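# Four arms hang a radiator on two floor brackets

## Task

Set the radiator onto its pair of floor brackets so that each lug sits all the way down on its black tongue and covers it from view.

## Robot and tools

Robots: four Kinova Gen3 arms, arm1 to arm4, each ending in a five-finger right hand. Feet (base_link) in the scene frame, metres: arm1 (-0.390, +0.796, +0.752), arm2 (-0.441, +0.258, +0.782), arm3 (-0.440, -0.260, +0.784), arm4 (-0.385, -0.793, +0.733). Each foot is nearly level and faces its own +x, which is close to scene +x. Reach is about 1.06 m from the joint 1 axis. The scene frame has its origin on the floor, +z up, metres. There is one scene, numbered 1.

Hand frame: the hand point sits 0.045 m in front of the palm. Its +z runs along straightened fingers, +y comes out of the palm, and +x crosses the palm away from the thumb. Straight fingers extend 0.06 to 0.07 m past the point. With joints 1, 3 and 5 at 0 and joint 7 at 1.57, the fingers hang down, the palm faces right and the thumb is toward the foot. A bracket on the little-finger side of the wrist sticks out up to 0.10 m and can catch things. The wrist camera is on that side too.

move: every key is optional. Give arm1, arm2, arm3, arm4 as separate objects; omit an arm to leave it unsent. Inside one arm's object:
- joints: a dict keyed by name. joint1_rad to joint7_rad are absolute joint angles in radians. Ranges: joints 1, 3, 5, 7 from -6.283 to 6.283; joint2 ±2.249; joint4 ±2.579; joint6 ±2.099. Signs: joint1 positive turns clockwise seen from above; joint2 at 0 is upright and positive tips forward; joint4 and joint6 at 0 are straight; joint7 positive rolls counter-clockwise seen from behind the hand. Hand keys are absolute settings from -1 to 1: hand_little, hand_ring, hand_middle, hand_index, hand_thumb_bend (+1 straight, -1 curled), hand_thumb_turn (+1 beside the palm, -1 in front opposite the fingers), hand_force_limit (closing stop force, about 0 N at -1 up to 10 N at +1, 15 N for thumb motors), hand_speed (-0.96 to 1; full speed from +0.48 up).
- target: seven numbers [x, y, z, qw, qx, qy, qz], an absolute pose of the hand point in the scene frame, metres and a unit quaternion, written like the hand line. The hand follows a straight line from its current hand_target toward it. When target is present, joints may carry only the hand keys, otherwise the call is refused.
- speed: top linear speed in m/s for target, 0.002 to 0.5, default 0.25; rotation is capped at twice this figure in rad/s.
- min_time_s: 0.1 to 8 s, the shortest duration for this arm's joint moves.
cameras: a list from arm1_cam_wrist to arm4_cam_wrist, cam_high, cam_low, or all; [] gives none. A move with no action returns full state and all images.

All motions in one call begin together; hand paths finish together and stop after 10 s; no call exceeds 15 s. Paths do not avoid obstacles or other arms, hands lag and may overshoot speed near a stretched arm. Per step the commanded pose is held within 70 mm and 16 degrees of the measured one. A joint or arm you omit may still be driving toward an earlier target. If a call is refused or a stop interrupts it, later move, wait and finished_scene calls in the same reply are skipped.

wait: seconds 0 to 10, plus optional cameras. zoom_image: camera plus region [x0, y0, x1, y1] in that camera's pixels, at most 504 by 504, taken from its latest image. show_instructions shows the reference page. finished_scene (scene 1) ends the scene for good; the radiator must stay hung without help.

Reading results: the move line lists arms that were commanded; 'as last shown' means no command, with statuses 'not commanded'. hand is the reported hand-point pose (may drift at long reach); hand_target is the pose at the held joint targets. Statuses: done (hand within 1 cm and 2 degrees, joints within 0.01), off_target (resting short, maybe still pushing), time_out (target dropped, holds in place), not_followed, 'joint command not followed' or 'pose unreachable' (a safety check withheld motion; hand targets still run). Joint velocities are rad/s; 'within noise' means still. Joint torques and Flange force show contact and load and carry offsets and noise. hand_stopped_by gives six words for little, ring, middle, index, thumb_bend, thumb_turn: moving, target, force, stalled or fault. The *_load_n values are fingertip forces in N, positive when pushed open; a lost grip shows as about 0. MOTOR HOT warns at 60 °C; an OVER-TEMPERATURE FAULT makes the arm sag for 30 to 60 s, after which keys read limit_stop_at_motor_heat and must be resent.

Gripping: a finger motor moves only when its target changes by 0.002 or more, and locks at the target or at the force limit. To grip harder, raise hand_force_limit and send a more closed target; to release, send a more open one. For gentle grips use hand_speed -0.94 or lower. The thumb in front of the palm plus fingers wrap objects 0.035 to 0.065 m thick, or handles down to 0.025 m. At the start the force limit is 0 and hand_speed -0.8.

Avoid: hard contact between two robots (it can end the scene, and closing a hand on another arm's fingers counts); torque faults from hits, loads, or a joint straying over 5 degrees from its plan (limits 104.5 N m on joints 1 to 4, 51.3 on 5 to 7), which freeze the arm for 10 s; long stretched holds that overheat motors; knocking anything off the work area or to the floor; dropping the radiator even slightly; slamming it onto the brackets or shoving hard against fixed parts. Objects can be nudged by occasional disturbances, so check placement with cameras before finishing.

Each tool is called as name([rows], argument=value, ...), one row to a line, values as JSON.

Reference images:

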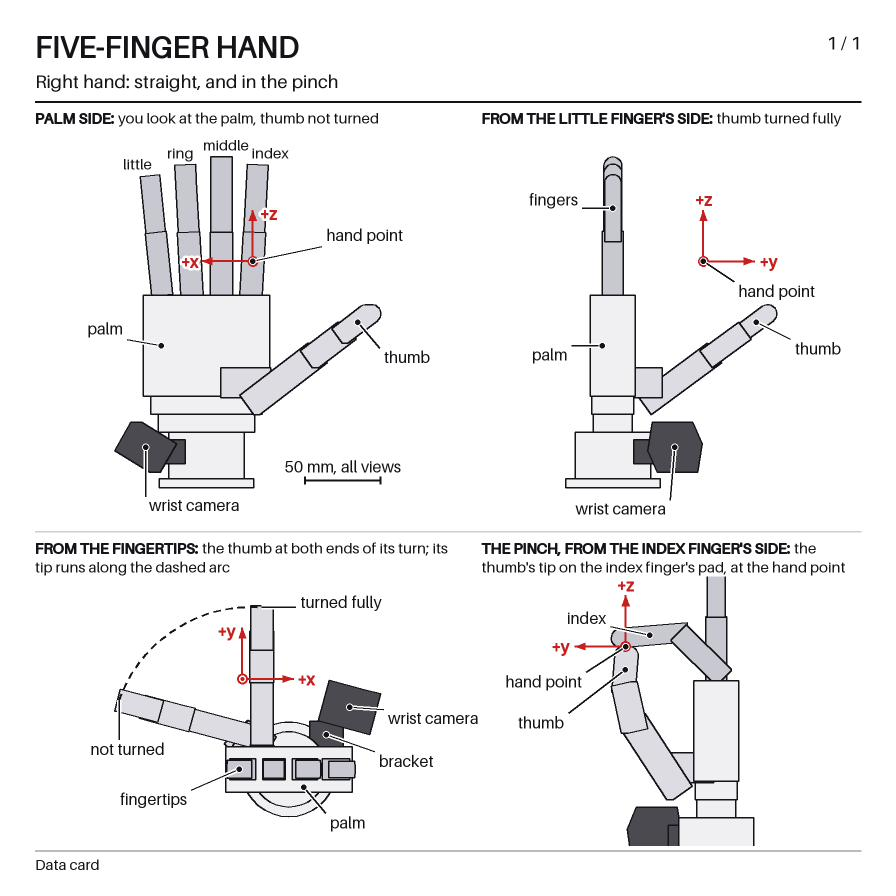

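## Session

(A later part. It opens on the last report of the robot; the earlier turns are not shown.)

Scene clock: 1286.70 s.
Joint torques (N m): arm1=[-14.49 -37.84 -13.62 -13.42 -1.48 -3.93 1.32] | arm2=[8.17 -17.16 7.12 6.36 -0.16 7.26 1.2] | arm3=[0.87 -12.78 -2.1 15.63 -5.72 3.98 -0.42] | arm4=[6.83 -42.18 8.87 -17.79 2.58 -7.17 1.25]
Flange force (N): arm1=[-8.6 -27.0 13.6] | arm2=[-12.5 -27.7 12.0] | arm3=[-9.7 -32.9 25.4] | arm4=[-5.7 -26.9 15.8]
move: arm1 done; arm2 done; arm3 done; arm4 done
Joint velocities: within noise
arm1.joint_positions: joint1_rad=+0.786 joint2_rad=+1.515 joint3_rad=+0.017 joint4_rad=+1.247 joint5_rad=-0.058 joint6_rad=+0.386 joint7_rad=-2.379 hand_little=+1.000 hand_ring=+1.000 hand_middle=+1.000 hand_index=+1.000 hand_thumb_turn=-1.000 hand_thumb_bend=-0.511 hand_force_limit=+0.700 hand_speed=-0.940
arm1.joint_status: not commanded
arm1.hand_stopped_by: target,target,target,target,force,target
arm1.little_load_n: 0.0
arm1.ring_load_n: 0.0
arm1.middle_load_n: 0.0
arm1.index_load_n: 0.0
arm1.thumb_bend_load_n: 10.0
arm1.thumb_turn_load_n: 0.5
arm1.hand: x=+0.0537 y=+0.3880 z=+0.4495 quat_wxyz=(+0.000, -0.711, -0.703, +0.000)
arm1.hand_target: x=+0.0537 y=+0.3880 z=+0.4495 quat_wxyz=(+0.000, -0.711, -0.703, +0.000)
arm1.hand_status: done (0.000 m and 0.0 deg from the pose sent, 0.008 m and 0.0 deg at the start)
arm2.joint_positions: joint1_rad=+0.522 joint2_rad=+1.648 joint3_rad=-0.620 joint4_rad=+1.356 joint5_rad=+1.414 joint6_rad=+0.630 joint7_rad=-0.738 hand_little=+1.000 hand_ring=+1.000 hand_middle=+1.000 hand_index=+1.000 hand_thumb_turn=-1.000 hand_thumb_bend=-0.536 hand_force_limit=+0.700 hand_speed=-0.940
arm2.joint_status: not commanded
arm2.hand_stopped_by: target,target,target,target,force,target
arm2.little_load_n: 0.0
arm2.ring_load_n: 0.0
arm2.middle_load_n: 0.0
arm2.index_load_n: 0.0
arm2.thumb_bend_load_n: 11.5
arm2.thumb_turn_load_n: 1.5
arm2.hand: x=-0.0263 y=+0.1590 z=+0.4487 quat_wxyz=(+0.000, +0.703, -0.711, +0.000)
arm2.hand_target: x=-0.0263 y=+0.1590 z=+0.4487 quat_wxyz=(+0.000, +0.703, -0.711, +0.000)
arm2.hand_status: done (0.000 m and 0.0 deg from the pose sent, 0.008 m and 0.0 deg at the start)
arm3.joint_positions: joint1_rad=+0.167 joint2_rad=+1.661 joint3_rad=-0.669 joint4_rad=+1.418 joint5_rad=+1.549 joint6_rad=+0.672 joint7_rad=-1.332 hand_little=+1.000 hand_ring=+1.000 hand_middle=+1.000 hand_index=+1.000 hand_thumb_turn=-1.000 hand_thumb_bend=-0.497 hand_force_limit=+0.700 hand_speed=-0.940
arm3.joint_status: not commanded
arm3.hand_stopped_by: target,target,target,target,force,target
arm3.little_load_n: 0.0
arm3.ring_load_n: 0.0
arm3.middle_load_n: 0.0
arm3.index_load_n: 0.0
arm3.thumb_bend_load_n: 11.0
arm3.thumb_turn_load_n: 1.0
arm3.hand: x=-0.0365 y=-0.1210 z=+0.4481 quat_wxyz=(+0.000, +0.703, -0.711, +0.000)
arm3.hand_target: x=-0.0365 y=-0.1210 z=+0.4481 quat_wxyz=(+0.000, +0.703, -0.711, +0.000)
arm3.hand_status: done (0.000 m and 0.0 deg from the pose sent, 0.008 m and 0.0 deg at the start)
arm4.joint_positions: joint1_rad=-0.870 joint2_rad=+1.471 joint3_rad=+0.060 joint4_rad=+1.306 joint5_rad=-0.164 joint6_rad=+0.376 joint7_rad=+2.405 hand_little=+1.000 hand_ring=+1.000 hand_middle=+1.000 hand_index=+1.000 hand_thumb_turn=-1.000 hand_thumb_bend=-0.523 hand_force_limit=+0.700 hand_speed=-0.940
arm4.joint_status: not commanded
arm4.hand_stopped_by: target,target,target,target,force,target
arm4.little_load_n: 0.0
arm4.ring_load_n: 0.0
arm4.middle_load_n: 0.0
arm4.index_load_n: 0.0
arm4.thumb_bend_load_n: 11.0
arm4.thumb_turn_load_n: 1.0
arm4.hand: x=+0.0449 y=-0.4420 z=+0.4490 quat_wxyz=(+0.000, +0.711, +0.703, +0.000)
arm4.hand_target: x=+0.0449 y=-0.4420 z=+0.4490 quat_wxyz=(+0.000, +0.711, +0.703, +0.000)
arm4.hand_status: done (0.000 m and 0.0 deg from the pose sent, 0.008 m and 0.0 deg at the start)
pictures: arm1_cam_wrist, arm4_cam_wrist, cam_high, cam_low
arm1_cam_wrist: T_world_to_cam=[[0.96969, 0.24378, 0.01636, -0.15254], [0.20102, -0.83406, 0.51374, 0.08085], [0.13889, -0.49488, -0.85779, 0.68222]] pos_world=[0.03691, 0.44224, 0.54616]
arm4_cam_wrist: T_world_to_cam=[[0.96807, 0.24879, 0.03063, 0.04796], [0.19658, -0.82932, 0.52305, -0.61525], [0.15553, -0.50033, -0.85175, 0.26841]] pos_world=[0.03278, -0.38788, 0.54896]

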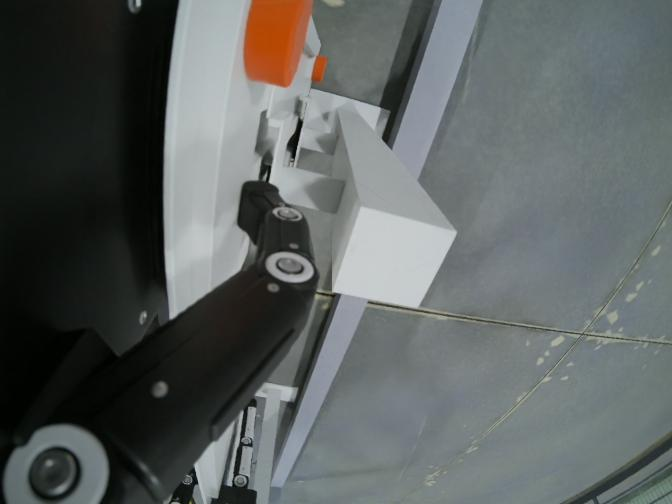

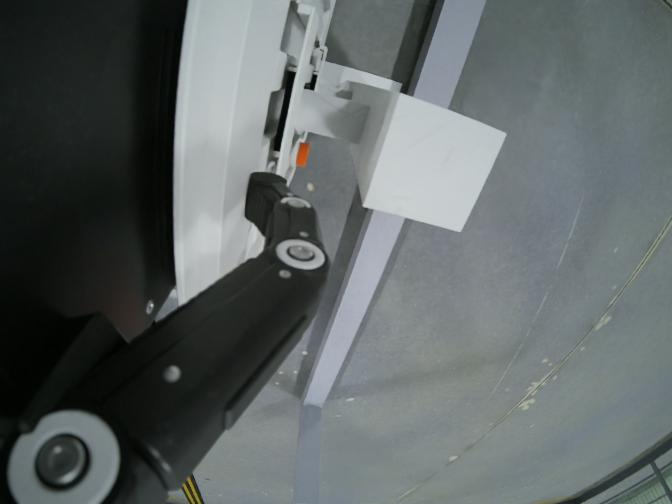

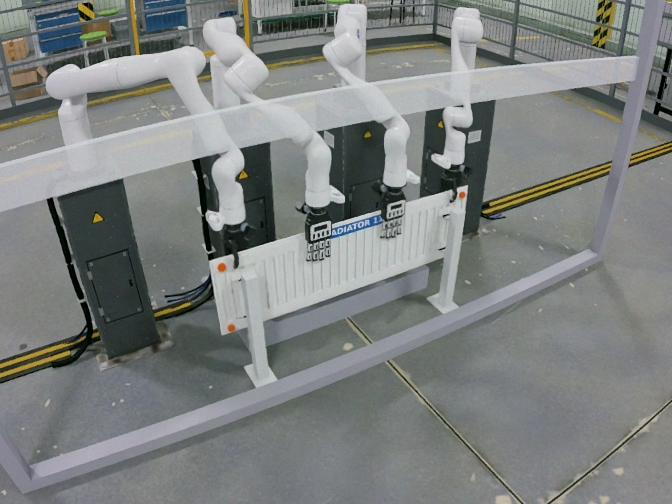

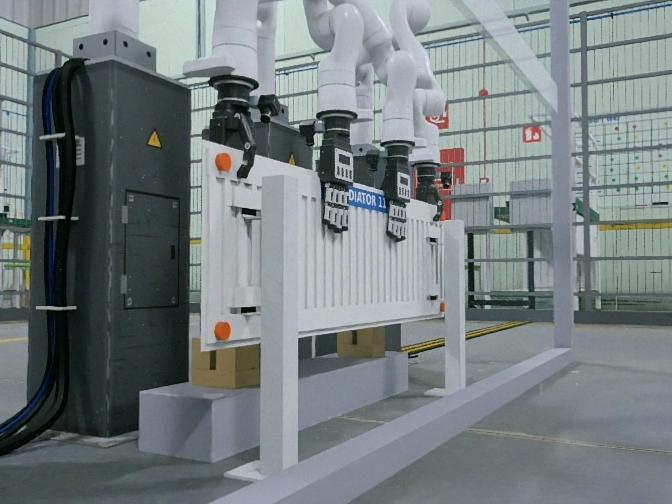

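move(arm1={"target": [0.0537, 0.388, 0.4425, 0, 0.7115, 0.7028, 0], "speed": 0.015}, arm2={"target": [-0.0263, 0.159, 0.4417, 0, 0.7028, -0.7115, 0], "speed": 0.015}, arm3={"target": [-0.0365, -0.121, 0.4411, 0, 0.7028, -0.7115, 0], "speed": 0.015}, arm4={"target": [0.0449, -0.442, 0.4420, 0, 0.7115, 0.7028, 0], "speed": 0.015}, cameras=["cam_low"])

zoom_image(camera="cam_low", region=[195, 180, 285, 330])

zoom_image(camera="cam_low", region=[410, 220, 470, 320])

Scene clock: 1291.73 s.
Joint torques (N m): arm1=[-14.56 -37.84 -13.73 -13.27 -1.44 -3.9 1.33] | arm2=[8.08 -17.03 7.13 6.33 -0.17 7.26 1.21] | arm3=[0.93 -12.7 -1.96 15.43 -5.55 3.88 -0.38] | arm4=[6.87 -42.06 8.9 -17.41 2.55 -7 1.19]
Flange force (N): arm1=[-9.0 -26.7 13.6] | arm2=[-12.4 -27.6 12.1] | arm3=[-9.9 -32.6 25.1] | arm4=[-5.2 -26.5 15.9]
move: arm1 done; arm2 done; arm3 done; arm4 done
Joint velocities: within noise
arm1.joint_positions: joint1_rad=+0.786 joint2_rad=+1.532 joint3_rad=+0.017 joint4_rad=+1.232 joint5_rad=-0.058 joint6_rad=+0.385 joint7_rad=-2.379 hand_little=+1.000 hand_ring=+1.000 hand_middle=+1.000 hand_index=+1.000 hand_thumb_turn=-1.000 hand_thumb_bend=-0.511 hand_force_limit=+0.700 hand_speed=-0.940
arm1.joint_status: not commanded
arm1.hand_stopped_by: target,target,target,target,force,target
arm1.little_load_n: 0.5
arm1.ring_load_n: 0.0
arm1.middle_load_n: 0.0
arm1.index_load_n: 0.0
arm1.thumb_bend_load_n: 10.0
arm1.thumb_turn_load_n: 0.5
arm1.hand: x=+0.0537 y=+0.3880 z=+0.4425 quat_wxyz=(+0.000, -0.711, -0.703, +0.000)
arm1.hand_target: x=+0.0537 y=+0.3880 z=+0.4425 quat_wxyz=(+0.000, -0.711, -0.703, +0.000)
arm1.hand_status: done (0.000 m and 0.0 deg from the pose sent, 0.007 m and 0.0 deg at the start)
arm2.joint_positions: joint1_rad=+0.519 joint2_rad=+1.663 joint3_rad=-0.618 joint4_rad=+1.340 joint5_rad=+1.416 joint6_rad=+0.626 joint7_rad=-0.733 hand_little=+1.000 hand_ring=+1.000 hand_middle=+1.000 hand_index=+1.000 hand_thumb_turn=-1.000 hand_thumb_bend=-0.536 hand_force_limit=+0.700 hand_speed=-0.940
arm2.joint_status: not commanded
arm2.hand_stopped_by: target,target,target,target,force,target
arm2.little_load_n: 0.0
arm2.ring_load_n: 0.0
arm2.middle_load_n: 0.0
arm2.index_load_n: 0.0
arm2.thumb_bend_load_n: 11.5
arm2.thumb_turn_load_n: 1.5
arm2.hand: x=-0.0263 y=+0.1590 z=+0.4417 quat_wxyz=(+0.000, +0.703, -0.711, +0.000)
arm2.hand_target: x=-0.0263 y=+0.1590 z=+0.4417 quat_wxyz=(+0.000, +0.703, -0.711, +0.000)
arm2.hand_status: done (0.000 m and 0.0 deg from the pose sent, 0.007 m and 0.0 deg at the start)
arm3.joint_positions: joint1_rad=+0.164 joint2_rad=+1.676 joint3_rad=-0.666 joint4_rad=+1.402 joint5_rad=+1.551 joint6_rad=+0.668 joint7_rad=-1.327 hand_little=+1.000 hand_ring=+1.000 hand_middle=+1.000 hand_index=+1.000 hand_thumb_turn=-1.000 hand_thumb_bend=-0.497 hand_force_limit=+0.700 hand_speed=-0.940
arm3.joint_status: not commanded
arm3.hand_stopped_by: target,target,target,target,force,target
arm3.little_load_n: 0.0
arm3.ring_load_n: 0.0
arm3.middle_load_n: 0.0
arm3.index_load_n: 0.0
arm3.thumb_bend_load_n: 11.0
arm3.thumb_turn_load_n: 1.0
arm3.hand: x=-0.0365 y=-0.1210 z=+0.4411 quat_wxyz=(+0.000, +0.703, -0.711, +0.000)
arm3.hand_target: x=-0.0365 y=-0.1210 z=+0.4411 quat_wxyz=(+0.000, +0.703, -0.711, +0.000)
arm3.hand_status: done (0.000 m and 0.0 deg from the pose sent, 0.007 m and 0.0 deg at the start)
arm4.joint_positions: joint1_rad=-0.869 joint2_rad=+1.487 joint3_rad=+0.059 joint4_rad=+1.292 joint5_rad=-0.164 joint6_rad=+0.374 joint7_rad=+2.405 hand_little=+1.000 hand_ring=+1.000 hand_middle=+1.000 hand_index=+1.000 hand_thumb_turn=-1.000 hand_thumb_bend=-0.523 hand_force_limit=+0.700 hand_speed=-0.940
arm4.joint_status: not commanded
arm4.hand_stopped_by: target,target,target,target,force,target
arm4.little_load_n: 0.0
arm4.ring_load_n: 0.0
arm4.middle_load_n: 0.0
arm4.index_load_n: 0.0
arm4.thumb_bend_load_n: 10.5
arm4.thumb_turn_load_n: 1.0
arm4.hand: x=+0.0449 y=-0.4420 z=+0.4420 quat_wxyz=(+0.000, +0.711, +0.703, +0.000)
arm4.hand_target: x=+0.0449 y=-0.4420 z=+0.4420 quat_wxyz=(+0.000, +0.711, +0.703, +0.000)
arm4.hand_status: done (0.000 m and 0.0 deg from the pose sent, 0.007 m and 0.0 deg at the start)

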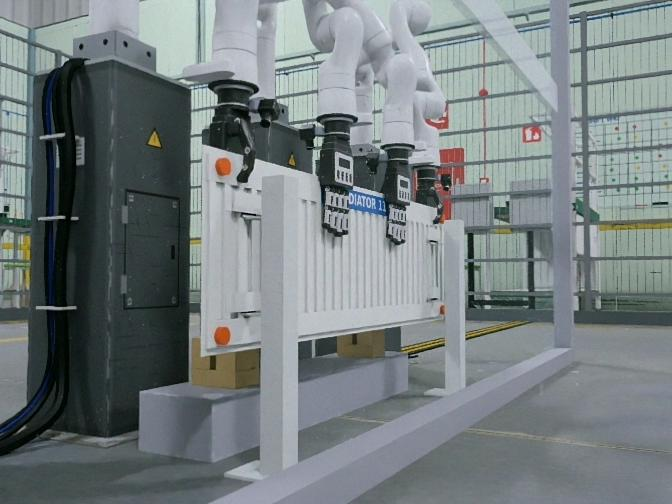

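Scaled by 3.360.

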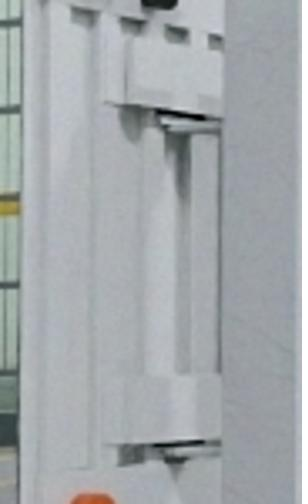

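Scaled by 5.040.

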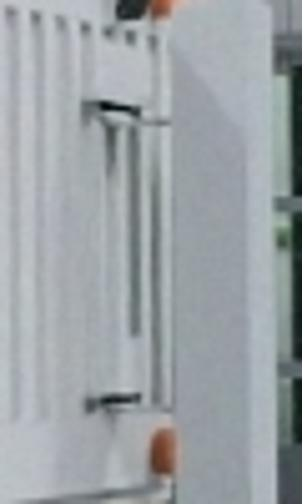

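Nearly there. Small steps.

move(arm1={"target": [0.0537, 0.388, 0.4400, 0, 0.7115, 0.7028, 0], "speed": 0.01}, arm2={"target": [-0.0263, 0.159, 0.4392, 0, 0.7028, -0.7115, 0], "speed": 0.01}, arm3={"target": [-0.0365, -0.121, 0.4386, 0, 0.7028, -0.7115, 0], "speed": 0.01}, arm4={"target": [0.0449, -0.442, 0.4395, 0, 0.7115, 0.7028, 0], "speed": 0.01}, cameras=["cam_low"])

zoom_image(camera="cam_low", region=[195, 180, 285, 330])

zoom_image(camera="cam_low", region=[410, 220, 470, 320])

Scene clock: 1296.70 s.
Joint torques (N m): arm1=[-14.8 -37.71 -13.92 -13.13 -1.49 -3.84 1.34] | arm2=[8.03 -16.91 7.06 6.44 -0.18 7.25 1.22] | arm3=[0.9 -12.48 -1.88 15.33 -5.47 3.91 -0.38] | arm4=[7.03 -42.04 9.16 -17.21 2.62 -6.85 1.18]
Flange force (N): arm1=[-9.5 -26.8 13.5] | arm2=[-12.2 -27.8 12.3] | arm3=[-9.8 -32.6 24.5] | arm4=[-4.9 -26.6 16.2]
move: arm1 done; arm2 done; arm3 done; arm4 done
Joint velocities: within noise
arm1.joint_positions: joint1_rad=+0.786 joint2_rad=+1.538 joint3_rad=+0.017 joint4_rad=+1.227 joint5_rad=-0.058 joint6_rad=+0.384 joint7_rad=-2.379 hand_little=+1.000 hand_ring=+1.000 hand_middle=+1.000 hand_index=+1.000 hand_thumb_turn=-1.000 hand_thumb_bend=-0.511 hand_force_limit=+0.700 hand_speed=-0.940
arm1.joint_status: not commanded
arm1.hand_stopped_by: target,target,target,target,force,target
arm1.little_load_n: 0.0
arm1.ring_load_n: 0.0
arm1.middle_load_n: 0.0
arm1.index_load_n: 0.5
arm1.thumb_bend_load_n: 10.0
arm1.thumb_turn_load_n: 0.5
arm1.hand: x=+0.0537 y=+0.3880 z=+0.4400 quat_wxyz=(+0.000, -0.711, -0.703, +0.000)
arm1.hand_target: x=+0.0537 y=+0.3880 z=+0.4400 quat_wxyz=(+0.000, -0.711, -0.703, +0.000)
arm1.hand_status: done (0.000 m and 0.0 deg from the pose sent, 0.003 m and 0.0 deg at the start)
arm2.joint_positions: joint1_rad=+0.518 joint2_rad=+1.668 joint3_rad=-0.617 joint4_rad=+1.334 joint5_rad=+1.416 joint6_rad=+0.625 joint7_rad=-0.731 hand_little=+1.000 hand_ring=+1.000 hand_middle=+1.000 hand_index=+1.000 hand_thumb_turn=-1.000 hand_thumb_bend=-0.536 hand_force_limit=+0.700 hand_speed=-0.940
arm2.joint_status: not commanded
arm2.hand_stopped_by: target,target,target,target,force,target
arm2.little_load_n: 0.0
arm2.ring_load_n: 0.0
arm2.middle_load_n: 0.0
arm2.index_load_n: 0.0
arm2.thumb_bend_load_n: 11.5
arm2.thumb_turn_load_n: 1.5
arm2.hand: x=-0.0263 y=+0.1590 z=+0.4392 quat_wxyz=(+0.000, +0.703, -0.711, +0.000)
arm2.hand_target: x=-0.0263 y=+0.1590 z=+0.4392 quat_wxyz=(+0.000, +0.703, -0.711, +0.000)
arm2.hand_status: done (0.000 m and 0.0 deg from the pose sent, 0.003 m and 0.0 deg at the start)
arm3.joint_positions: joint1_rad=+0.163 joint2_rad=+1.681 joint3_rad=-0.665 joint4_rad=+1.396 joint5_rad=+1.552 joint6_rad=+0.666 joint7_rad=-1.325 hand_little=+1.000 hand_ring=+1.000 hand_middle=+1.000 hand_index=+1.000 hand_thumb_turn=-1.000 hand_thumb_bend=-0.497 hand_force_limit=+0.700 hand_speed=-0.940
arm3.joint_status: not commanded
arm3.hand_stopped_by: target,target,target,target,force,target
arm3.little_load_n: 0.0
arm3.ring_load_n: 0.0
arm3.middle_load_n: 0.0
arm3.index_load_n: 0.0
arm3.thumb_bend_load_n: 11.0
arm3.thumb_turn_load_n: 1.0
arm3.hand: x=-0.0365 y=-0.1210 z=+0.4386 quat_wxyz=(+0.000, +0.703, -0.711, +0.000)
arm3.hand_target: x=-0.0365 y=-0.1210 z=+0.4386 quat_wxyz=(+0.000, +0.703, -0.711, +0.000)
arm3.hand_status: done (0.000 m and 0.0 deg from the pose sent, 0.003 m and 0.0 deg at the start)
arm4.joint_positions: joint1_rad=-0.869 joint2_rad=+1.493 joint3_rad=+0.059 joint4_rad=+1.287 joint5_rad=-0.164 joint6_rad=+0.373 joint7_rad=+2.405 hand_little=+1.000 hand_ring=+1.000 hand_middle=+1.000 hand_index=+1.000 hand_thumb_turn=-1.000 hand_thumb_bend=-0.523 hand_force_limit=+0.700 hand_speed=-0.940
arm4.joint_status: not commanded
arm4.hand_stopped_by: target,target,target,target,force,target
arm4.little_load_n: 0.0
arm4.ring_load_n: 0.0
arm4.middle_load_n: 0.0
arm4.index_load_n: 0.0
arm4.thumb_bend_load_n: 10.5
arm4.thumb_turn_load_n: 1.0
arm4.hand: x=+0.0449 y=-0.4420 z=+0.4395 quat_wxyz=(+0.000, +0.711, +0.703, +0.000)
arm4.hand_target: x=+0.0449 y=-0.4420 z=+0.4395 quat_wxyz=(+0.000, +0.711, +0.703, +0.000)
arm4.hand_status: done (0.000 m and 0.0 deg from the pose sent, 0.002 m and 0.0 deg at the start)

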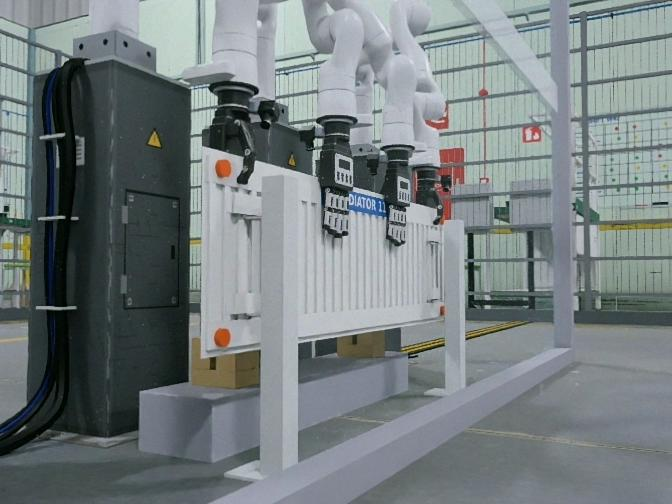

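Scaled by 3.360.

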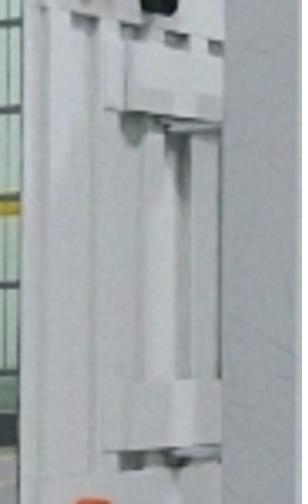

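Scaled by 5.040.

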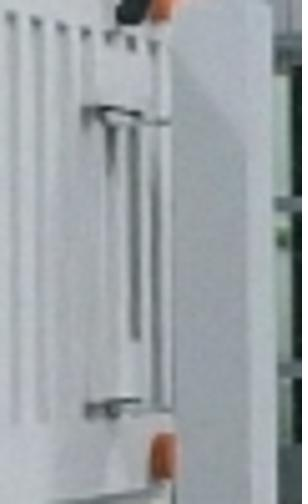

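move(arm1={"target": [0.0537, 0.388, 0.4385, 0, 0.7115, 0.7028, 0], "speed": 0.01}, arm2={"target": [-0.0263, 0.159, 0.4377, 0, 0.7028, -0.7115, 0], "speed": 0.01}, arm3={"target": [-0.0365, -0.121, 0.4371, 0, 0.7028, -0.7115, 0], "speed": 0.01}, arm4={"target": [0.0449, -0.442, 0.4380, 0, 0.7115, 0.7028, 0], "speed": 0.01}, cameras=["cam_low"])

zoom_image(camera="cam_low", region=[195, 180, 285, 330])

zoom_image(camera="cam_low", region=[410, 220, 470, 320])

Scene clock: 1303.20 s.
Joint torques (N m): arm1=[-13.2 -40.95 -12.09 -14.13 -1.28 -4.11 1.23] | arm2=[9.43 -17.67 8.33 6.1 0 7.95 1.28] | arm3=[2.37 -4.65 2.23 11.57 -4.39 3.29 -0.65] | arm4=[7.02 -29.68 7.71 -18.82 2.34 -9.47 1.4]
Flange force (N): arm1=[-7.0 -25.5 18.8] | arm2=[-15.0 -29.0 13.7] | arm3=[-10.3 -25.8 -2.5] | arm4=[-11.1 -32.9 -16.5]
move: arm1 done; arm2 done; arm3 done; arm4 done
Joint velocities: within noise
arm1.joint_positions: joint1_rad=+0.786 joint2_rad=+1.541 joint3_rad=+0.017 joint4_rad=+1.224 joint5_rad=-0.058 joint6_rad=+0.384 joint7_rad=-2.379 hand_little=+1.000 hand_ring=+1.000 hand_middle=+1.000 hand_index=+1.000 hand_thumb_turn=-1.000 hand_thumb_bend=-0.511 hand_force_limit=+0.700 hand_speed=-0.940
arm1.joint_status: not commanded
arm1.hand_stopped_by: target,target,target,target,force,target
arm1.little_load_n: 0.0
arm1.ring_load_n: 0.0
arm1.middle_load_n: 0.5
arm1.index_load_n: 0.0
arm1.thumb_bend_load_n: 9.5
arm1.thumb_turn_load_n: 1.0
arm1.hand: x=+0.0537 y=+0.3880 z=+0.4385 quat_wxyz=(+0.000, -0.711, -0.703, +0.000)
arm1.hand_target: x=+0.0537 y=+0.3880 z=+0.4385 quat_wxyz=(+0.000, -0.711, -0.703, +0.000)
arm1.hand_status: done (0.000 m and 0.0 deg from the pose sent, 0.002 m and 0.0 deg at the start)
arm2.joint_positions: joint1_rad=+0.518 joint2_rad=+1.672 joint3_rad=-0.617 joint4_rad=+1.331 joint5_rad=+1.416 joint6_rad=+0.624 joint7_rad=-0.730 hand_little=+1.000 hand_ring=+1.000 hand_middle=+1.000 hand_index=+1.000 hand_thumb_turn=-1.000 hand_thumb_bend=-0.536 hand_force_limit=+0.700 hand_speed=-0.940
arm2.joint_status: not commanded
arm2.hand_stopped_by: target,target,target,target,force,target
arm2.little_load_n: 0.0
arm2.ring_load_n: 0.0
arm2.middle_load_n: 0.0
arm2.index_load_n: 0.0
arm2.thumb_bend_load_n: 11.5
arm2.thumb_turn_load_n: 1.5
arm2.hand: x=-0.0263 y=+0.1590 z=+0.4377 quat_wxyz=(+0.000, +0.703, -0.711, +0.000)
arm2.hand_target: x=-0.0263 y=+0.1590 z=+0.4377 quat_wxyz=(+0.000, +0.703, -0.711, +0.000)
arm2.hand_status: done (0.000 m and 0.0 deg from the pose sent, 0.001 m and 0.0 deg at the start)
arm3.joint_positions: joint1_rad=+0.162 joint2_rad=+1.684 joint3_rad=-0.664 joint4_rad=+1.393 joint5_rad=+1.553 joint6_rad=+0.665 joint7_rad=-1.324 hand_little=+1.000 hand_ring=+1.000 hand_middle=+1.000 hand_index=+1.000 hand_thumb_turn=-1.000 hand_thumb_bend=-0.497 hand_force_limit=+0.700 hand_speed=-0.940
arm3.joint_status: not commanded
arm3.hand_stopped_by: target,target,target,target,force,target
arm3.little_load_n: 0.0
arm3.ring_load_n: 0.0
arm3.middle_load_n: 0.0
arm3.index_load_n: 0.0
arm3.thumb_bend_load_n: 11.5
arm3.thumb_turn_load_n: 1.0
arm3.hand: x=-0.0365 y=-0.1210 z=+0.4371 quat_wxyz=(+0.000, +0.703, -0.711, +0.000)
arm3.hand_target: x=-0.0365 y=-0.1210 z=+0.4371 quat_wxyz=(+0.000, +0.703, -0.711, +0.000)
arm3.hand_status: done (0.000 m and 0.0 deg from the pose sent, 0.001 m and 0.0 deg at the start)
arm4.joint_positions: joint1_rad=-0.869 joint2_rad=+1.496 joint3_rad=+0.059 joint4_rad=+1.284 joint5_rad=-0.164 joint6_rad=+0.373 joint7_rad=+2.405 hand_little=+1.000 hand_ring=+1.000 hand_middle=+1.000 hand_index=+1.000 hand_thumb_turn=-1.000 hand_thumb_bend=-0.523 hand_force_limit=+0.700 hand_speed=-0.940
arm4.joint_status: not commanded
arm4.hand_stopped_by: target,target,target,target,force,target
arm4.little_load_n: 0.0
arm4.ring_load_n: 0.0
arm4.middle_load_n: 0.0
arm4.index_load_n: 0.0
arm4.thumb_bend_load_n: 10.5
arm4.thumb_turn_load_n: 1.0
arm4.hand: x=+0.0449 y=-0.4420 z=+0.4380 quat_wxyz=(+0.000, +0.711, +0.703, +0.000)
arm4.hand_target: x=+0.0449 y=-0.4420 z=+0.4380 quat_wxyz=(+0.000, +0.711, +0.703, +0.000)
arm4.hand_status: done (0.000 m and 0.0 deg from the pose sent, 0.002 m and 0.0 deg at the start)

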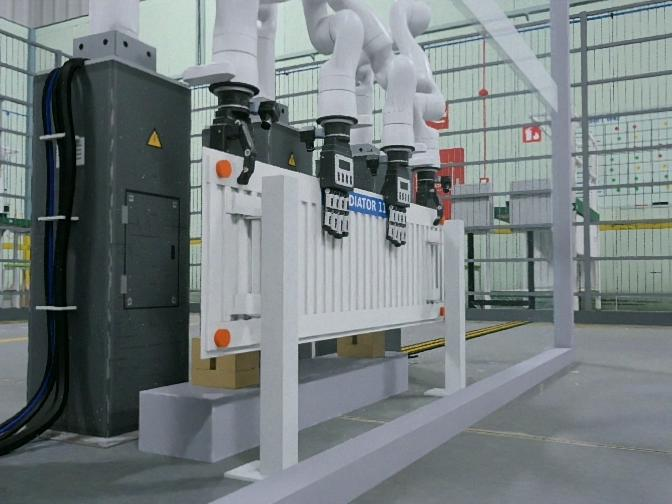

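Scaled by 3.360.

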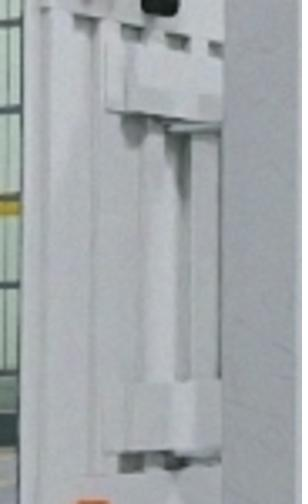

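Scaled by 5.040.

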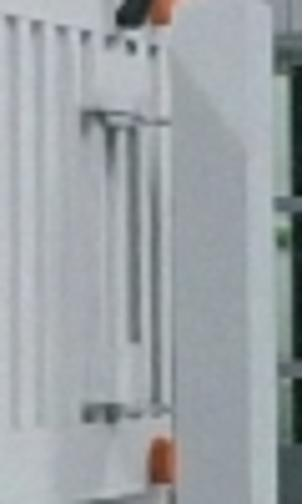

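move(arm1={"target": [0.0537, 0.388, 0.4377, 0, 0.7115, 0.7028, 0], "speed": 0.01}, arm2={"target": [-0.0263, 0.159, 0.4371, 0, 0.7028, -0.7115, 0], "speed": 0.01}, arm3={"target": [-0.0365, -0.121, 0.4372, 0, 0.7028, -0.7115, 0], "speed": 0.01}, arm4={"target": [0.0449, -0.442, 0.4386, 0, 0.7115, 0.7028, 0], "speed": 0.01})

Scene clock: 1313.20 s.
Joint torques (N m): arm1=[-13.8 -39.56 -12.76 -14.17 -1.36 -4.25 1.31] | arm2=[9.37 -16.01 8.91 5.36 0.29 7.68 1.24] | arm3=[1.67 -9.44 0.05 14.86 -5.22 3.94 -0.32] | arm4=[8.01 -37.53 9.42 -15.82 2.65 -6.77 1.19]
Flange force (N): arm1=[-7.0 -26.8 15.4] | arm2=[-15.1 -27.4 7.9] | arm3=[-11.4 -32.0 16.5] | arm4=[-2.7 -27.0 8.5]
move: arm1 done; arm2 done; arm3 done; arm4 done
Joint velocities: within noise
arm1.joint_positions: joint1_rad=+0.786 joint2_rad=+1.543 joint3_rad=+0.017 joint4_rad=+1.222 joint5_rad=-0.058 joint6_rad=+0.384 joint7_rad=-2.380 hand_little=+1.000 hand_ring=+1.000 hand_middle=+1.000 hand_index=+1.000 hand_thumb_turn=-1.000 hand_thumb_bend=-0.511 hand_force_limit=+0.700 hand_speed=-0.940
arm1.joint_status: not commanded
arm1.hand_stopped_by: target,target,target,target,force,target
arm1.little_load_n: 0.0
arm1.ring_load_n: 0.0
arm1.middle_load_n: 0.0
arm1.index_load_n: 0.0
arm1.thumb_bend_load_n: 10.0
arm1.thumb_turn_load_n: 1.0
arm1.hand: x=+0.0537 y=+0.3880 z=+0.4377 quat_wxyz=(+0.000, -0.711, -0.703, +0.000)
arm1.hand_target: x=+0.0537 y=+0.3880 z=+0.4377 quat_wxyz=(+0.000, -0.711, -0.703, +0.000)
arm1.hand_status: done (0.000 m and 0.0 deg from the pose sent, 0.001 m and 0.0 deg at the start)
arm2.joint_positions: joint1_rad=+0.517 joint2_rad=+1.673 joint3_rad=-0.616 joint4_rad=+1.329 joint5_rad=+1.417 joint6_rad=+0.624 joint7_rad=-0.730 hand_little=+1.000 hand_ring=+1.000 hand_middle=+1.000 hand_index=+1.000 hand_thumb_turn=-1.000 hand_thumb_bend=-0.536 hand_force_limit=+0.700 hand_speed=-0.940
arm2.joint_status: not commanded
arm2.hand_stopped_by: target,target,target,target,force,target
arm2.little_load_n: 0.0
arm2.ring_load_n: 0.0
arm2.middle_load_n: 0.0
arm2.index_load_n: 0.0
arm2.thumb_bend_load_n: 11.5
arm2.thumb_turn_load_n: 1.5
arm2.hand: x=-0.0263 y=+0.1590 z=+0.4371 quat_wxyz=(+0.000, +0.703, -0.711, +0.000)
arm2.hand_target: x=-0.0263 y=+0.1590 z=+0.4371 quat_wxyz=(+0.000, +0.703, -0.711, +0.000)
arm2.hand_status: done (0.000 m and 0.0 deg from the pose sent, 0.001 m and 0.0 deg at the start)
arm3.joint_positions: joint1_rad=+0.162 joint2_rad=+1.684 joint3_rad=-0.664 joint4_rad=+1.393 joint5_rad=+1.553 joint6_rad=+0.665 joint7_rad=-1.324 hand_little=+1.000 hand_ring=+1.000 hand_middle=+1.000 hand_index=+1.000 hand_thumb_turn=-1.000 hand_thumb_bend=-0.497 hand_force_limit=+0.700 hand_speed=-0.940
arm3.joint_status: not commanded
arm3.hand_stopped_by: target,target,target,target,force,target
arm3.little_load_n: 0.0
arm3.ring_load_n: 0.0
arm3.middle_load_n: 0.0
arm3.index_load_n: 0.0
arm3.thumb_bend_load_n: 11.5
arm3.thumb_turn_load_n: 1.0
arm3.hand: x=-0.0365 y=-0.1210 z=+0.4372 quat_wxyz=(+0.000, +0.703, -0.711, +0.000)
arm3.hand_target: x=-0.0365 y=-0.1210 z=+0.4372 quat_wxyz=(+0.000, +0.703, -0.711, +0.000)
arm3.hand_status: done (0.000 m and 0.0 deg from the pose sent, 0.000 m and 0.0 deg at the start)
arm4.joint_positions: joint1_rad=-0.869 joint2_rad=+1.495 joint3_rad=+0.059 joint4_rad=+1.285 joint5_rad=-0.164 joint6_rad=+0.373 joint7_rad=+2.405 hand_little=+1.000 hand_ring=+1.000 hand_middle=+1.000 hand_index=+1.000 hand_thumb_turn=-1.000 hand_thumb_bend=-0.523 hand_force_limit=+0.700 hand_speed=-0.940
arm4.joint_status: not commanded
arm4.hand_stopped_by: target,target,target,target,force,target
arm4.little_load_n: 0.0
arm4.ring_load_n: 0.0
arm4.middle_load_n: 0.0
arm4.index_load_n: 0.0
arm4.thumb_bend_load_n: 10.5
arm4.thumb_turn_load_n: 1.5
arm4.hand: x=+0.0449 y=-0.4420 z=+0.4386 quat_wxyz=(+0.000, +0.711, +0.703, +0.000)
arm4.hand_target: x=+0.0449 y=-0.4420 z=+0.4386 quat_wxyz=(+0.000, +0.711, +0.703, +0.000)
arm4.hand_status: done (0.000 m and 0.0 deg from the pose sent, 0.001 m and 0.0 deg at the start)
pictures: none

move(arm1={"target": [0.0537, 0.388, 0.4370, 0, 0.7115, 0.7028, 0], "speed": 0.01}, arm2={"target": [-0.0263, 0.159, 0.4366, 0, 0.7028, -0.7115, 0], "speed": 0.01}, arm3={"target": [-0.0365, -0.121, 0.4369, 0, 0.7028, -0.7115, 0], "speed": 0.01}, arm4={"target": [0.0449, -0.442, 0.4385, 0, 0.7115, 0.7028, 0], "speed": 0.01}, cameras=["cam_low"])

zoom_image(camera="cam_low", region=[410, 220, 470, 320])

Scene clock: 1318.33 s.
Joint torques (N m): arm1=[-12.07 -35.03 -11.06 -15.75 -1.07 -5.7 1.28] | arm2=[9.27 -13.39 9.82 4.59 0.64 7.41 1.16] | arm3=[1.94 -7.37 1.06 14.53 -5.25 4.12 -0.48] | arm4=[6.24 -37.9 7.69 -16.08 2.28 -6.71 1.15]
Flange force (N): arm1=[-0.1 -29.3 1.1] | arm2=[-15.1 -25.8 0.0] | arm3=[-11.3 -31.4 11.2] | arm4=[-5.2 -24.7 8.8]
move: arm1 done; arm2 done; arm3 done; arm4 done
Joint velocities: within noise
arm1.joint_positions: joint1_rad=+0.786 joint2_rad=+1.545 joint3_rad=+0.017 joint4_rad=+1.220 joint5_rad=-0.058 joint6_rad=+0.384 joint7_rad=-2.380 hand_little=+1.000 hand_ring=+1.000 hand_middle=+1.000 hand_index=+1.000 hand_thumb_turn=-1.000 hand_thumb_bend=-0.511 hand_force_limit=+0.700 hand_speed=-0.940
arm1.joint_status: not commanded
arm1.hand_stopped_by: target,target,target,target,force,target
arm1.little_load_n: 0.0
arm1.ring_load_n: 0.0
arm1.middle_load_n: 0.0
arm1.index_load_n: 0.0
arm1.thumb_bend_load_n: 10.0
arm1.thumb_turn_load_n: 1.0
arm1.hand: x=+0.0537 y=+0.3880 z=+0.4370 quat_wxyz=(+0.000, -0.711, -0.703, +0.000)
arm1.hand_target: x=+0.0537 y=+0.3880 z=+0.4370 quat_wxyz=(+0.000, -0.711, -0.703, +0.000)
arm1.hand_status: done (0.000 m and 0.0 deg from the pose sent, 0.001 m and 0.0 deg at the start)
arm2.joint_positions: joint1_rad=+0.517 joint2_rad=+1.674 joint3_rad=-0.616 joint4_rad=+1.328 joint5_rad=+1.417 joint6_rad=+0.623 joint7_rad=-0.729 hand_little=+1.000 hand_ring=+1.000 hand_middle=+1.000 hand_index=+1.000 hand_thumb_turn=-1.000 hand_thumb_bend=-0.536 hand_force_limit=+0.700 hand_speed=-0.940
arm2.joint_status: not commanded
arm2.hand_stopped_by: target,target,target,target,force,target
arm2.little_load_n: 0.0
arm2.ring_load_n: 0.0
arm2.middle_load_n: 0.0
arm2.index_load_n: 0.0
arm2.thumb_bend_load_n: 11.5
arm2.thumb_turn_load_n: 1.5
arm2.hand: x=-0.0263 y=+0.1590 z=+0.4366 quat_wxyz=(+0.000, +0.703, -0.711, +0.000)
arm2.hand_target: x=-0.0263 y=+0.1590 z=+0.4366 quat_wxyz=(+0.000, +0.703, -0.711, +0.000)
arm2.hand_status: done (0.000 m and 0.0 deg from the pose sent, 0.000 m and 0.0 deg at the start)
arm3.joint_positions: joint1_rad=+0.162 joint2_rad=+1.685 joint3_rad=-0.664 joint4_rad=+1.392 joint5_rad=+1.553 joint6_rad=+0.665 joint7_rad=-1.324 hand_little=+1.000 hand_ring=+1.000 hand_middle=+1.000 hand_index=+1.000 hand_thumb_turn=-1.000 hand_thumb_bend=-0.497 hand_force_limit=+0.700 hand_speed=-0.940
arm3.joint_status: not commanded
arm3.hand_stopped_by: target,target,target,target,force,target
arm3.little_load_n: 0.0
arm3.ring_load_n: 0.0
arm3.middle_load_n: 0.0
arm3.index_load_n: 0.0
arm3.thumb_bend_load_n: 11.0
arm3.thumb_turn_load_n: 1.0
arm3.hand: x=-0.0365 y=-0.1210 z=+0.4369 quat_wxyz=(+0.000, +0.703, -0.711, +0.000)
arm3.hand_target: x=-0.0365 y=-0.1210 z=+0.4369 quat_wxyz=(+0.000, +0.703, -0.711, +0.000)
arm3.hand_status: done (0.000 m and 0.0 deg from the pose sent, 0.000 m and 0.0 deg at the start)
arm4.joint_positions: joint1_rad=-0.869 joint2_rad=+1.495 joint3_rad=+0.059 joint4_rad=+1.285 joint5_rad=-0.164 joint6_rad=+0.373 joint7_rad=+2.405 hand_little=+1.000 hand_ring=+1.000 hand_middle=+1.000 hand_index=+1.000 hand_thumb_turn=-1.000 hand_thumb_bend=-0.523 hand_force_limit=+0.700 hand_speed=-0.940
arm4.joint_status: not commanded
arm4.hand_stopped_by: target,target,target,target,force,target
arm4.little_load_n: 0.0
arm4.ring_load_n: 0.0
arm4.middle_load_n: 0.0
arm4.index_load_n: 0.0
arm4.thumb_bend_load_n: 10.5
arm4.thumb_turn_load_n: 1.5
arm4.hand: x=+0.0450 y=-0.4420 z=+0.4386 quat_wxyz=(+0.000, +0.711, +0.703, +0.000)
arm4.hand_target: x=+0.0449 y=-0.4420 z=+0.4385 quat_wxyz=(+0.000, +0.711, +0.703, +0.000)
arm4.hand_status: done (0.000 m and 0.0 deg from the pose sent, 0.000 m and 0.0 deg at the start)

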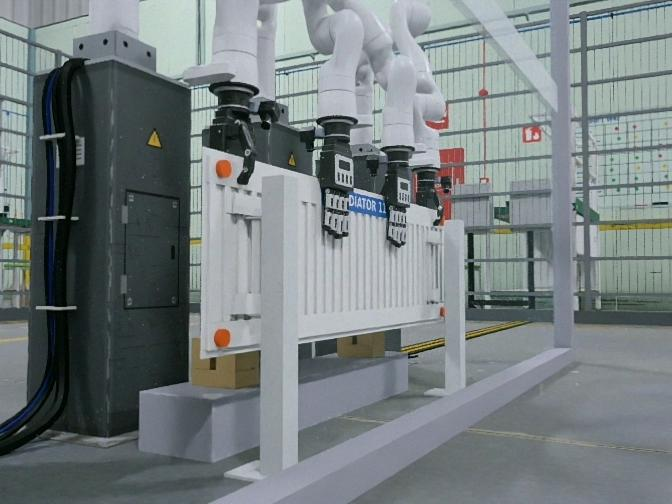

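Scaled by 5.040.

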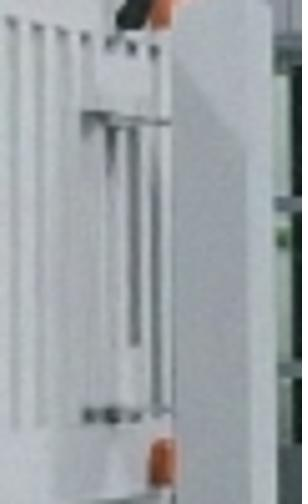

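move(arm1={"target": [0.0537, 0.388, 0.4370, 0, 0.7115, 0.7028, 0], "speed": 0.01}, arm2={"target": [-0.0263, 0.159, 0.4366, 0, 0.7028, -0.7115, 0], "speed": 0.01}, arm3={"target": [-0.0365, -0.121, 0.4367, 0, 0.7028, -0.7115, 0], "speed": 0.01}, arm4={"target": [0.0449, -0.442, 0.4383, 0, 0.7115, 0.7028, 0], "speed": 0.01})

move(arm1={"joints": {"hand_thumb_bend": -0.35}}, arm2={"joints": {"hand_thumb_bend": -0.38}}, arm3={"joints": {"hand_thumb_bend": -0.34}}, arm4={"joints": {"hand_thumb_bend": -0.37}}, cameras=["cam_low", "arm1_cam_wrist", "arm4_cam_wrist"])

Scene clock: 1324.63 s.
Joint torques (N m): arm1=[-11.88 -34.98 -10.96 -15.02 -1.06 -5.3 1.25] | arm2=[9.41 -12.87 10.19 5.21 0.48 7.7 1.25] | arm3=[1.62 -3.45 1.97 11.81 -4.31 2.9 -0.49] | arm4=[5.81 -33.86 6.81 -17.37 2.12 -8.01 1.28]
Flange force (N): arm1=[-1.1 -27.9 2.6] | arm2=[-15.3 -27.0 0.4] | arm3=[-9.0 -25.6 -5.1] | arm4=[-8.9 -27.3 -3.5]
move: arm1 done; arm2 done; arm3 done; arm4 done
Joint velocities: within noise
arm1.joint_positions: joint1_rad=+0.786 joint2_rad=+1.545 joint3_rad=+0.017 joint4_rad=+1.220 joint5_rad=-0.058 joint6_rad=+0.384 joint7_rad=-2.380 hand_little=+1.000 hand_ring=+1.000 hand_middle=+1.000 hand_index=+1.000 hand_thumb_turn=-1.000 hand_thumb_bend=-0.511 hand_force_limit=+0.700 hand_speed=-0.940
arm1.joint_status: not commanded
arm1.hand_stopped_by: target,target,target,target,force,target
arm1.little_load_n: 0.0
arm1.ring_load_n: 0.0
arm1.middle_load_n: 0.0
arm1.index_load_n: 0.0
arm1.thumb_bend_load_n: 9.5
arm1.thumb_turn_load_n: 1.0
arm1.hand: x=+0.0537 y=+0.3880 z=+0.4370 quat_wxyz=(+0.000, -0.711, -0.703, +0.000)
arm1.hand_target: x=+0.0537 y=+0.3880 z=+0.4370 quat_wxyz=(+0.000, -0.711, -0.703, +0.000)
arm1.hand_status: done (0.000 m and 0.0 deg from the pose sent, 0.000 m and 0.0 deg at the start)
arm2.joint_positions: joint1_rad=+0.517 joint2_rad=+1.674 joint3_rad=-0.616 joint4_rad=+1.328 joint5_rad=+1.417 joint6_rad=+0.623 joint7_rad=-0.729 hand_little=+1.000 hand_ring=+1.000 hand_middle=+1.000 hand_index=+1.000 hand_thumb_turn=-1.000 hand_thumb_bend=-0.536 hand_force_limit=+0.700 hand_speed=-0.940
arm2.joint_status: not commanded
arm2.hand_stopped_by: target,target,target,target,force,target
arm2.little_load_n: 0.0
arm2.ring_load_n: 0.0
arm2.middle_load_n: 0.0
arm2.index_load_n: 0.0
arm2.thumb_bend_load_n: 11.5
arm2.thumb_turn_load_n: 1.5
arm2.hand: x=-0.0263 y=+0.1590 z=+0.4366 quat_wxyz=(+0.000, +0.703, -0.711, +0.000)
arm2.hand_target: x=-0.0263 y=+0.1590 z=+0.4366 quat_wxyz=(+0.000, +0.703, -0.711, +0.000)
arm2.hand_status: done (0.000 m and 0.0 deg from the pose sent, 0.000 m and 0.0 deg at the start)
arm3.joint_positions: joint1_rad=+0.162 joint2_rad=+1.685 joint3_rad=-0.664 joint4_rad=+1.392 joint5_rad=+1.553 joint6_rad=+0.665 joint7_rad=-1.324 hand_little=+1.000 hand_ring=+1.000 hand_middle=+1.000 hand_index=+1.000 hand_thumb_turn=-1.000 hand_thumb_bend=-0.497 hand_force_limit=+0.700 hand_speed=-0.940
arm3.joint_status: not commanded
arm3.hand_stopped_by: target,target,target,target,force,target
arm3.little_load_n: 0.0
arm3.ring_load_n: 0.0
arm3.middle_load_n: 0.0
arm3.index_load_n: 0.0
arm3.thumb_bend_load_n: 11.5
arm3.thumb_turn_load_n: 1.0
arm3.hand: x=-0.0365 y=-0.1210 z=+0.4367 quat_wxyz=(+0.000, +0.703, -0.711, +0.000)
arm3.hand_target: x=-0.0365 y=-0.1210 z=+0.4367 quat_wxyz=(+0.000, +0.703, -0.711, +0.000)
arm3.hand_status: done (0.000 m and 0.0 deg from the pose sent, 0.000 m and 0.0 deg at the start)
arm4.joint_positions: joint1_rad=-0.869 joint2_rad=+1.495 joint3_rad=+0.059 joint4_rad=+1.285 joint5_rad=-0.164 joint6_rad=+0.373 joint7_rad=+2.405 hand_little=+1.000 hand_ring=+1.000 hand_middle=+1.000 hand_index=+1.000 hand_thumb_turn=-1.000 hand_thumb_bend=-0.523 hand_force_limit=+0.700 hand_speed=-0.940
arm4.joint_status: not commanded
arm4.hand_stopped_by: target,target,target,target,force,target
arm4.little_load_n: 0.0
arm4.ring_load_n: 0.0
arm4.middle_load_n: 0.0
arm4.index_load_n: 0.0
arm4.thumb_bend_load_n: 10.5
arm4.thumb_turn_load_n: 1.0
arm4.hand: x=+0.0449 y=-0.4420 z=+0.4383 quat_wxyz=(+0.000, +0.711, +0.703, +0.000)
arm4.hand_target: x=+0.0449 y=-0.4420 z=+0.4383 quat_wxyz=(+0.000, +0.711, +0.703, +0.000)
arm4.hand_status: done (0.000 m and 0.0 deg from the pose sent, 0.000 m and 0.0 deg at the start)
pictures: none

Scene clock: 1327.00 s.
Joint torques (N m): arm1=[-12.05 -34.36 -11.31 -16.07 -1.21 -6.06 1.18] | arm2=[9.21 -13.09 9.79 5.34 0.19 7.75 1.07] | arm3=[1.12 -2.85 2.12 11.93 -4.15 2.92 -0.26] | arm4=[6.09 -33.62 7.29 -17.38 2.23 -8.05 1.2]
Flange force (N): arm1=[0.3 -30.0 -1.2] | arm2=[-14.6 -26.6 1.4] | arm3=[-8.3 -25.3 -6.5] | arm4=[-8.8 -27.9 -4.1]
move: arm1 done; arm2 done; arm3 done; arm4 done
Joint velocities: within noise
arm1.joint_positions: joint1_rad=+0.786 joint2_rad=+1.545 joint3_rad=+0.017 joint4_rad=+1.220 joint5_rad=-0.058 joint6_rad=+0.384 joint7_rad=-2.380 hand_little=+1.000 hand_ring=+1.000 hand_middle=+1.000 hand_index=+1.000 hand_thumb_turn=-1.000 hand_thumb_bend=-0.350 hand_force_limit=+0.700 hand_speed=-0.940
arm1.joint_status: all done
arm1.hand_stopped_by: target,target,target,target,target,target
arm1.little_load_n: 0.0
arm1.ring_load_n: 0.0
arm1.middle_load_n: 0.0
arm1.index_load_n: 0.0
arm1.thumb_bend_load_n: 0.0
arm1.thumb_turn_load_n: 0.0
arm1.hand: x=+0.0537 y=+0.3880 z=+0.4370 quat_wxyz=(+0.000, -0.711, -0.703, +0.000)
arm1.hand_target: x=+0.0537 y=+0.3880 z=+0.4370 quat_wxyz=(+0.000, -0.711, -0.703, +0.000)
arm1.hand_status: not commanded
arm2.joint_positions: joint1_rad=+0.517 joint2_rad=+1.674 joint3_rad=-0.616 joint4_rad=+1.328 joint5_rad=+1.417 joint6_rad=+0.623 joint7_rad=-0.729 hand_little=+1.000 hand_ring=+1.000 hand_middle=+1.000 hand_index=+1.000 hand_thumb_turn=-1.000 hand_thumb_bend=-0.380 hand_force_limit=+0.700 hand_speed=-0.940
arm2.joint_status: all done
arm2.hand_stopped_by: target,target,target,target,target,target
arm2.little_load_n: 0.0
arm2.ring_load_n: 0.0
arm2.middle_load_n: 0.0
arm2.index_load_n: 0.0
arm2.thumb_bend_load_n: 0.0
arm2.thumb_turn_load_n: 0.0
arm2.hand: x=-0.0263 y=+0.1590 z=+0.4366 quat_wxyz=(+0.000, +0.703, -0.711, +0.000)
arm2.hand_target: x=-0.0263 y=+0.1590 z=+0.4366 quat_wxyz=(+0.000, +0.703, -0.711, +0.000)
arm2.hand_status: not commanded
arm3.joint_positions: joint1_rad=+0.162 joint2_rad=+1.685 joint3_rad=-0.664 joint4_rad=+1.392 joint5_rad=+1.553 joint6_rad=+0.665 joint7_rad=-1.324 hand_little=+1.000 hand_ring=+1.000 hand_middle=+1.000 hand_index=+1.000 hand_thumb_turn=-1.000 hand_thumb_bend=-0.340 hand_force_limit=+0.700 hand_speed=-0.940
arm3.joint_status: all done
arm3.hand_stopped_by: target,target,target,target,target,target
arm3.little_load_n: 0.0
arm3.ring_load_n: 0.0
arm3.middle_load_n: 0.0
arm3.index_load_n: 0.0
arm3.thumb_bend_load_n: 0.0
arm3.thumb_turn_load_n: 0.0
arm3.hand: x=-0.0365 y=-0.1210 z=+0.4367 quat_wxyz=(+0.000, +0.703, -0.711, +0.000)
arm3.hand_target: x=-0.0365 y=-0.1210 z=+0.4367 quat_wxyz=(+0.000, +0.703, -0.711, +0.000)
arm3.hand_status: not commanded
arm4.joint_positions: joint1_rad=-0.869 joint2_rad=+1.495 joint3_rad=+0.059 joint4_rad=+1.285 joint5_rad=-0.164 joint6_rad=+0.373 joint7_rad=+2.405 hand_little=+1.000 hand_ring=+1.000 hand_middle=+1.000 hand_index=+1.000 hand_thumb_turn=-1.000 hand_thumb_bend=-0.370 hand_force_limit=+0.700 hand_speed=-0.940
arm4.joint_status: all done
arm4.hand_stopped_by: target,target,target,target,target,target
arm4.little_load_n: 0.0
arm4.ring_load_n: 0.0
arm4.middle_load_n: 0.0
arm4.index_load_n: 0.0
arm4.thumb_bend_load_n: 0.0
arm4.thumb_turn_load_n: 0.0
arm4.hand: x=+0.0449 y=-0.4420 z=+0.4383 quat_wxyz=(+0.000, +0.711, +0.703, +0.000)
arm4.hand_target: x=+0.0449 y=-0.4420 z=+0.4383 quat_wxyz=(+0.000, +0.711, +0.703, +0.000)
arm4.hand_status: not commanded
pictures: arm1_cam_wrist, arm4_cam_wrist, cam_low
arm1_cam_wrist: T_world_to_cam=[[0.96969, 0.24378, 0.01636, -0.15233], [0.20102, -0.83406, 0.51374, 0.08728], [0.13889, -0.49488, -0.85779, 0.6715]] pos_world=[0.03691, 0.44224, 0.53366]
arm4_cam_wrist: T_world_to_cam=[[0.96807, 0.24879, 0.03063, 0.04829], [0.19659, -0.82932, 0.52305, -0.60966], [0.15553, -0.50033, -0.85175, 0.2593]] pos_world=[0.03278, -0.38788, 0.53826]

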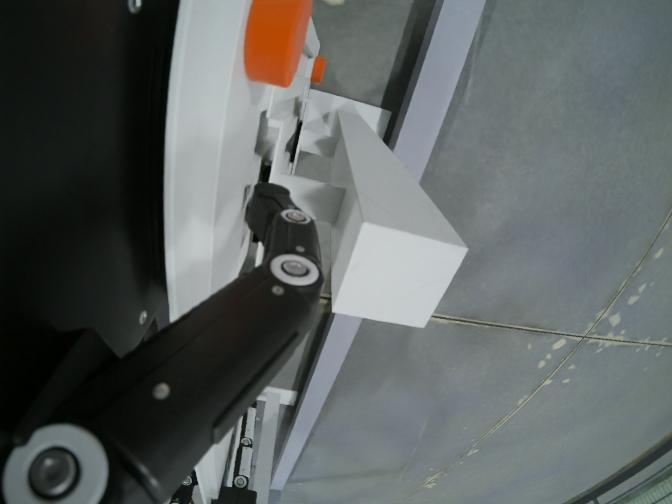

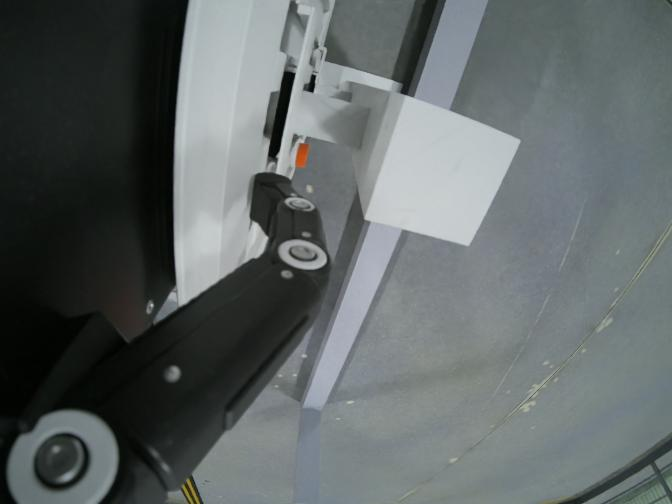

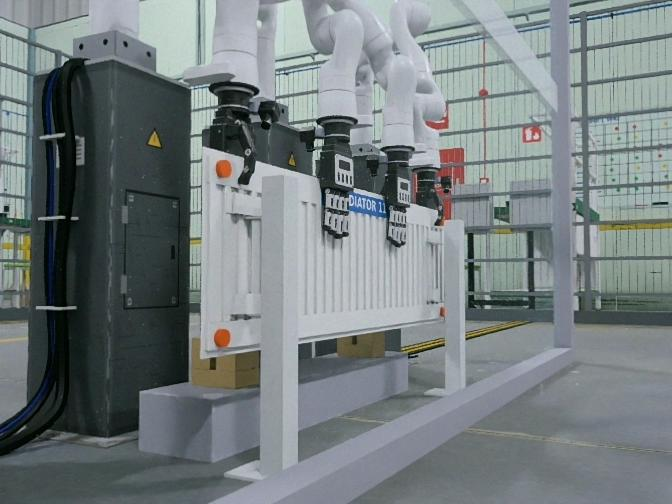

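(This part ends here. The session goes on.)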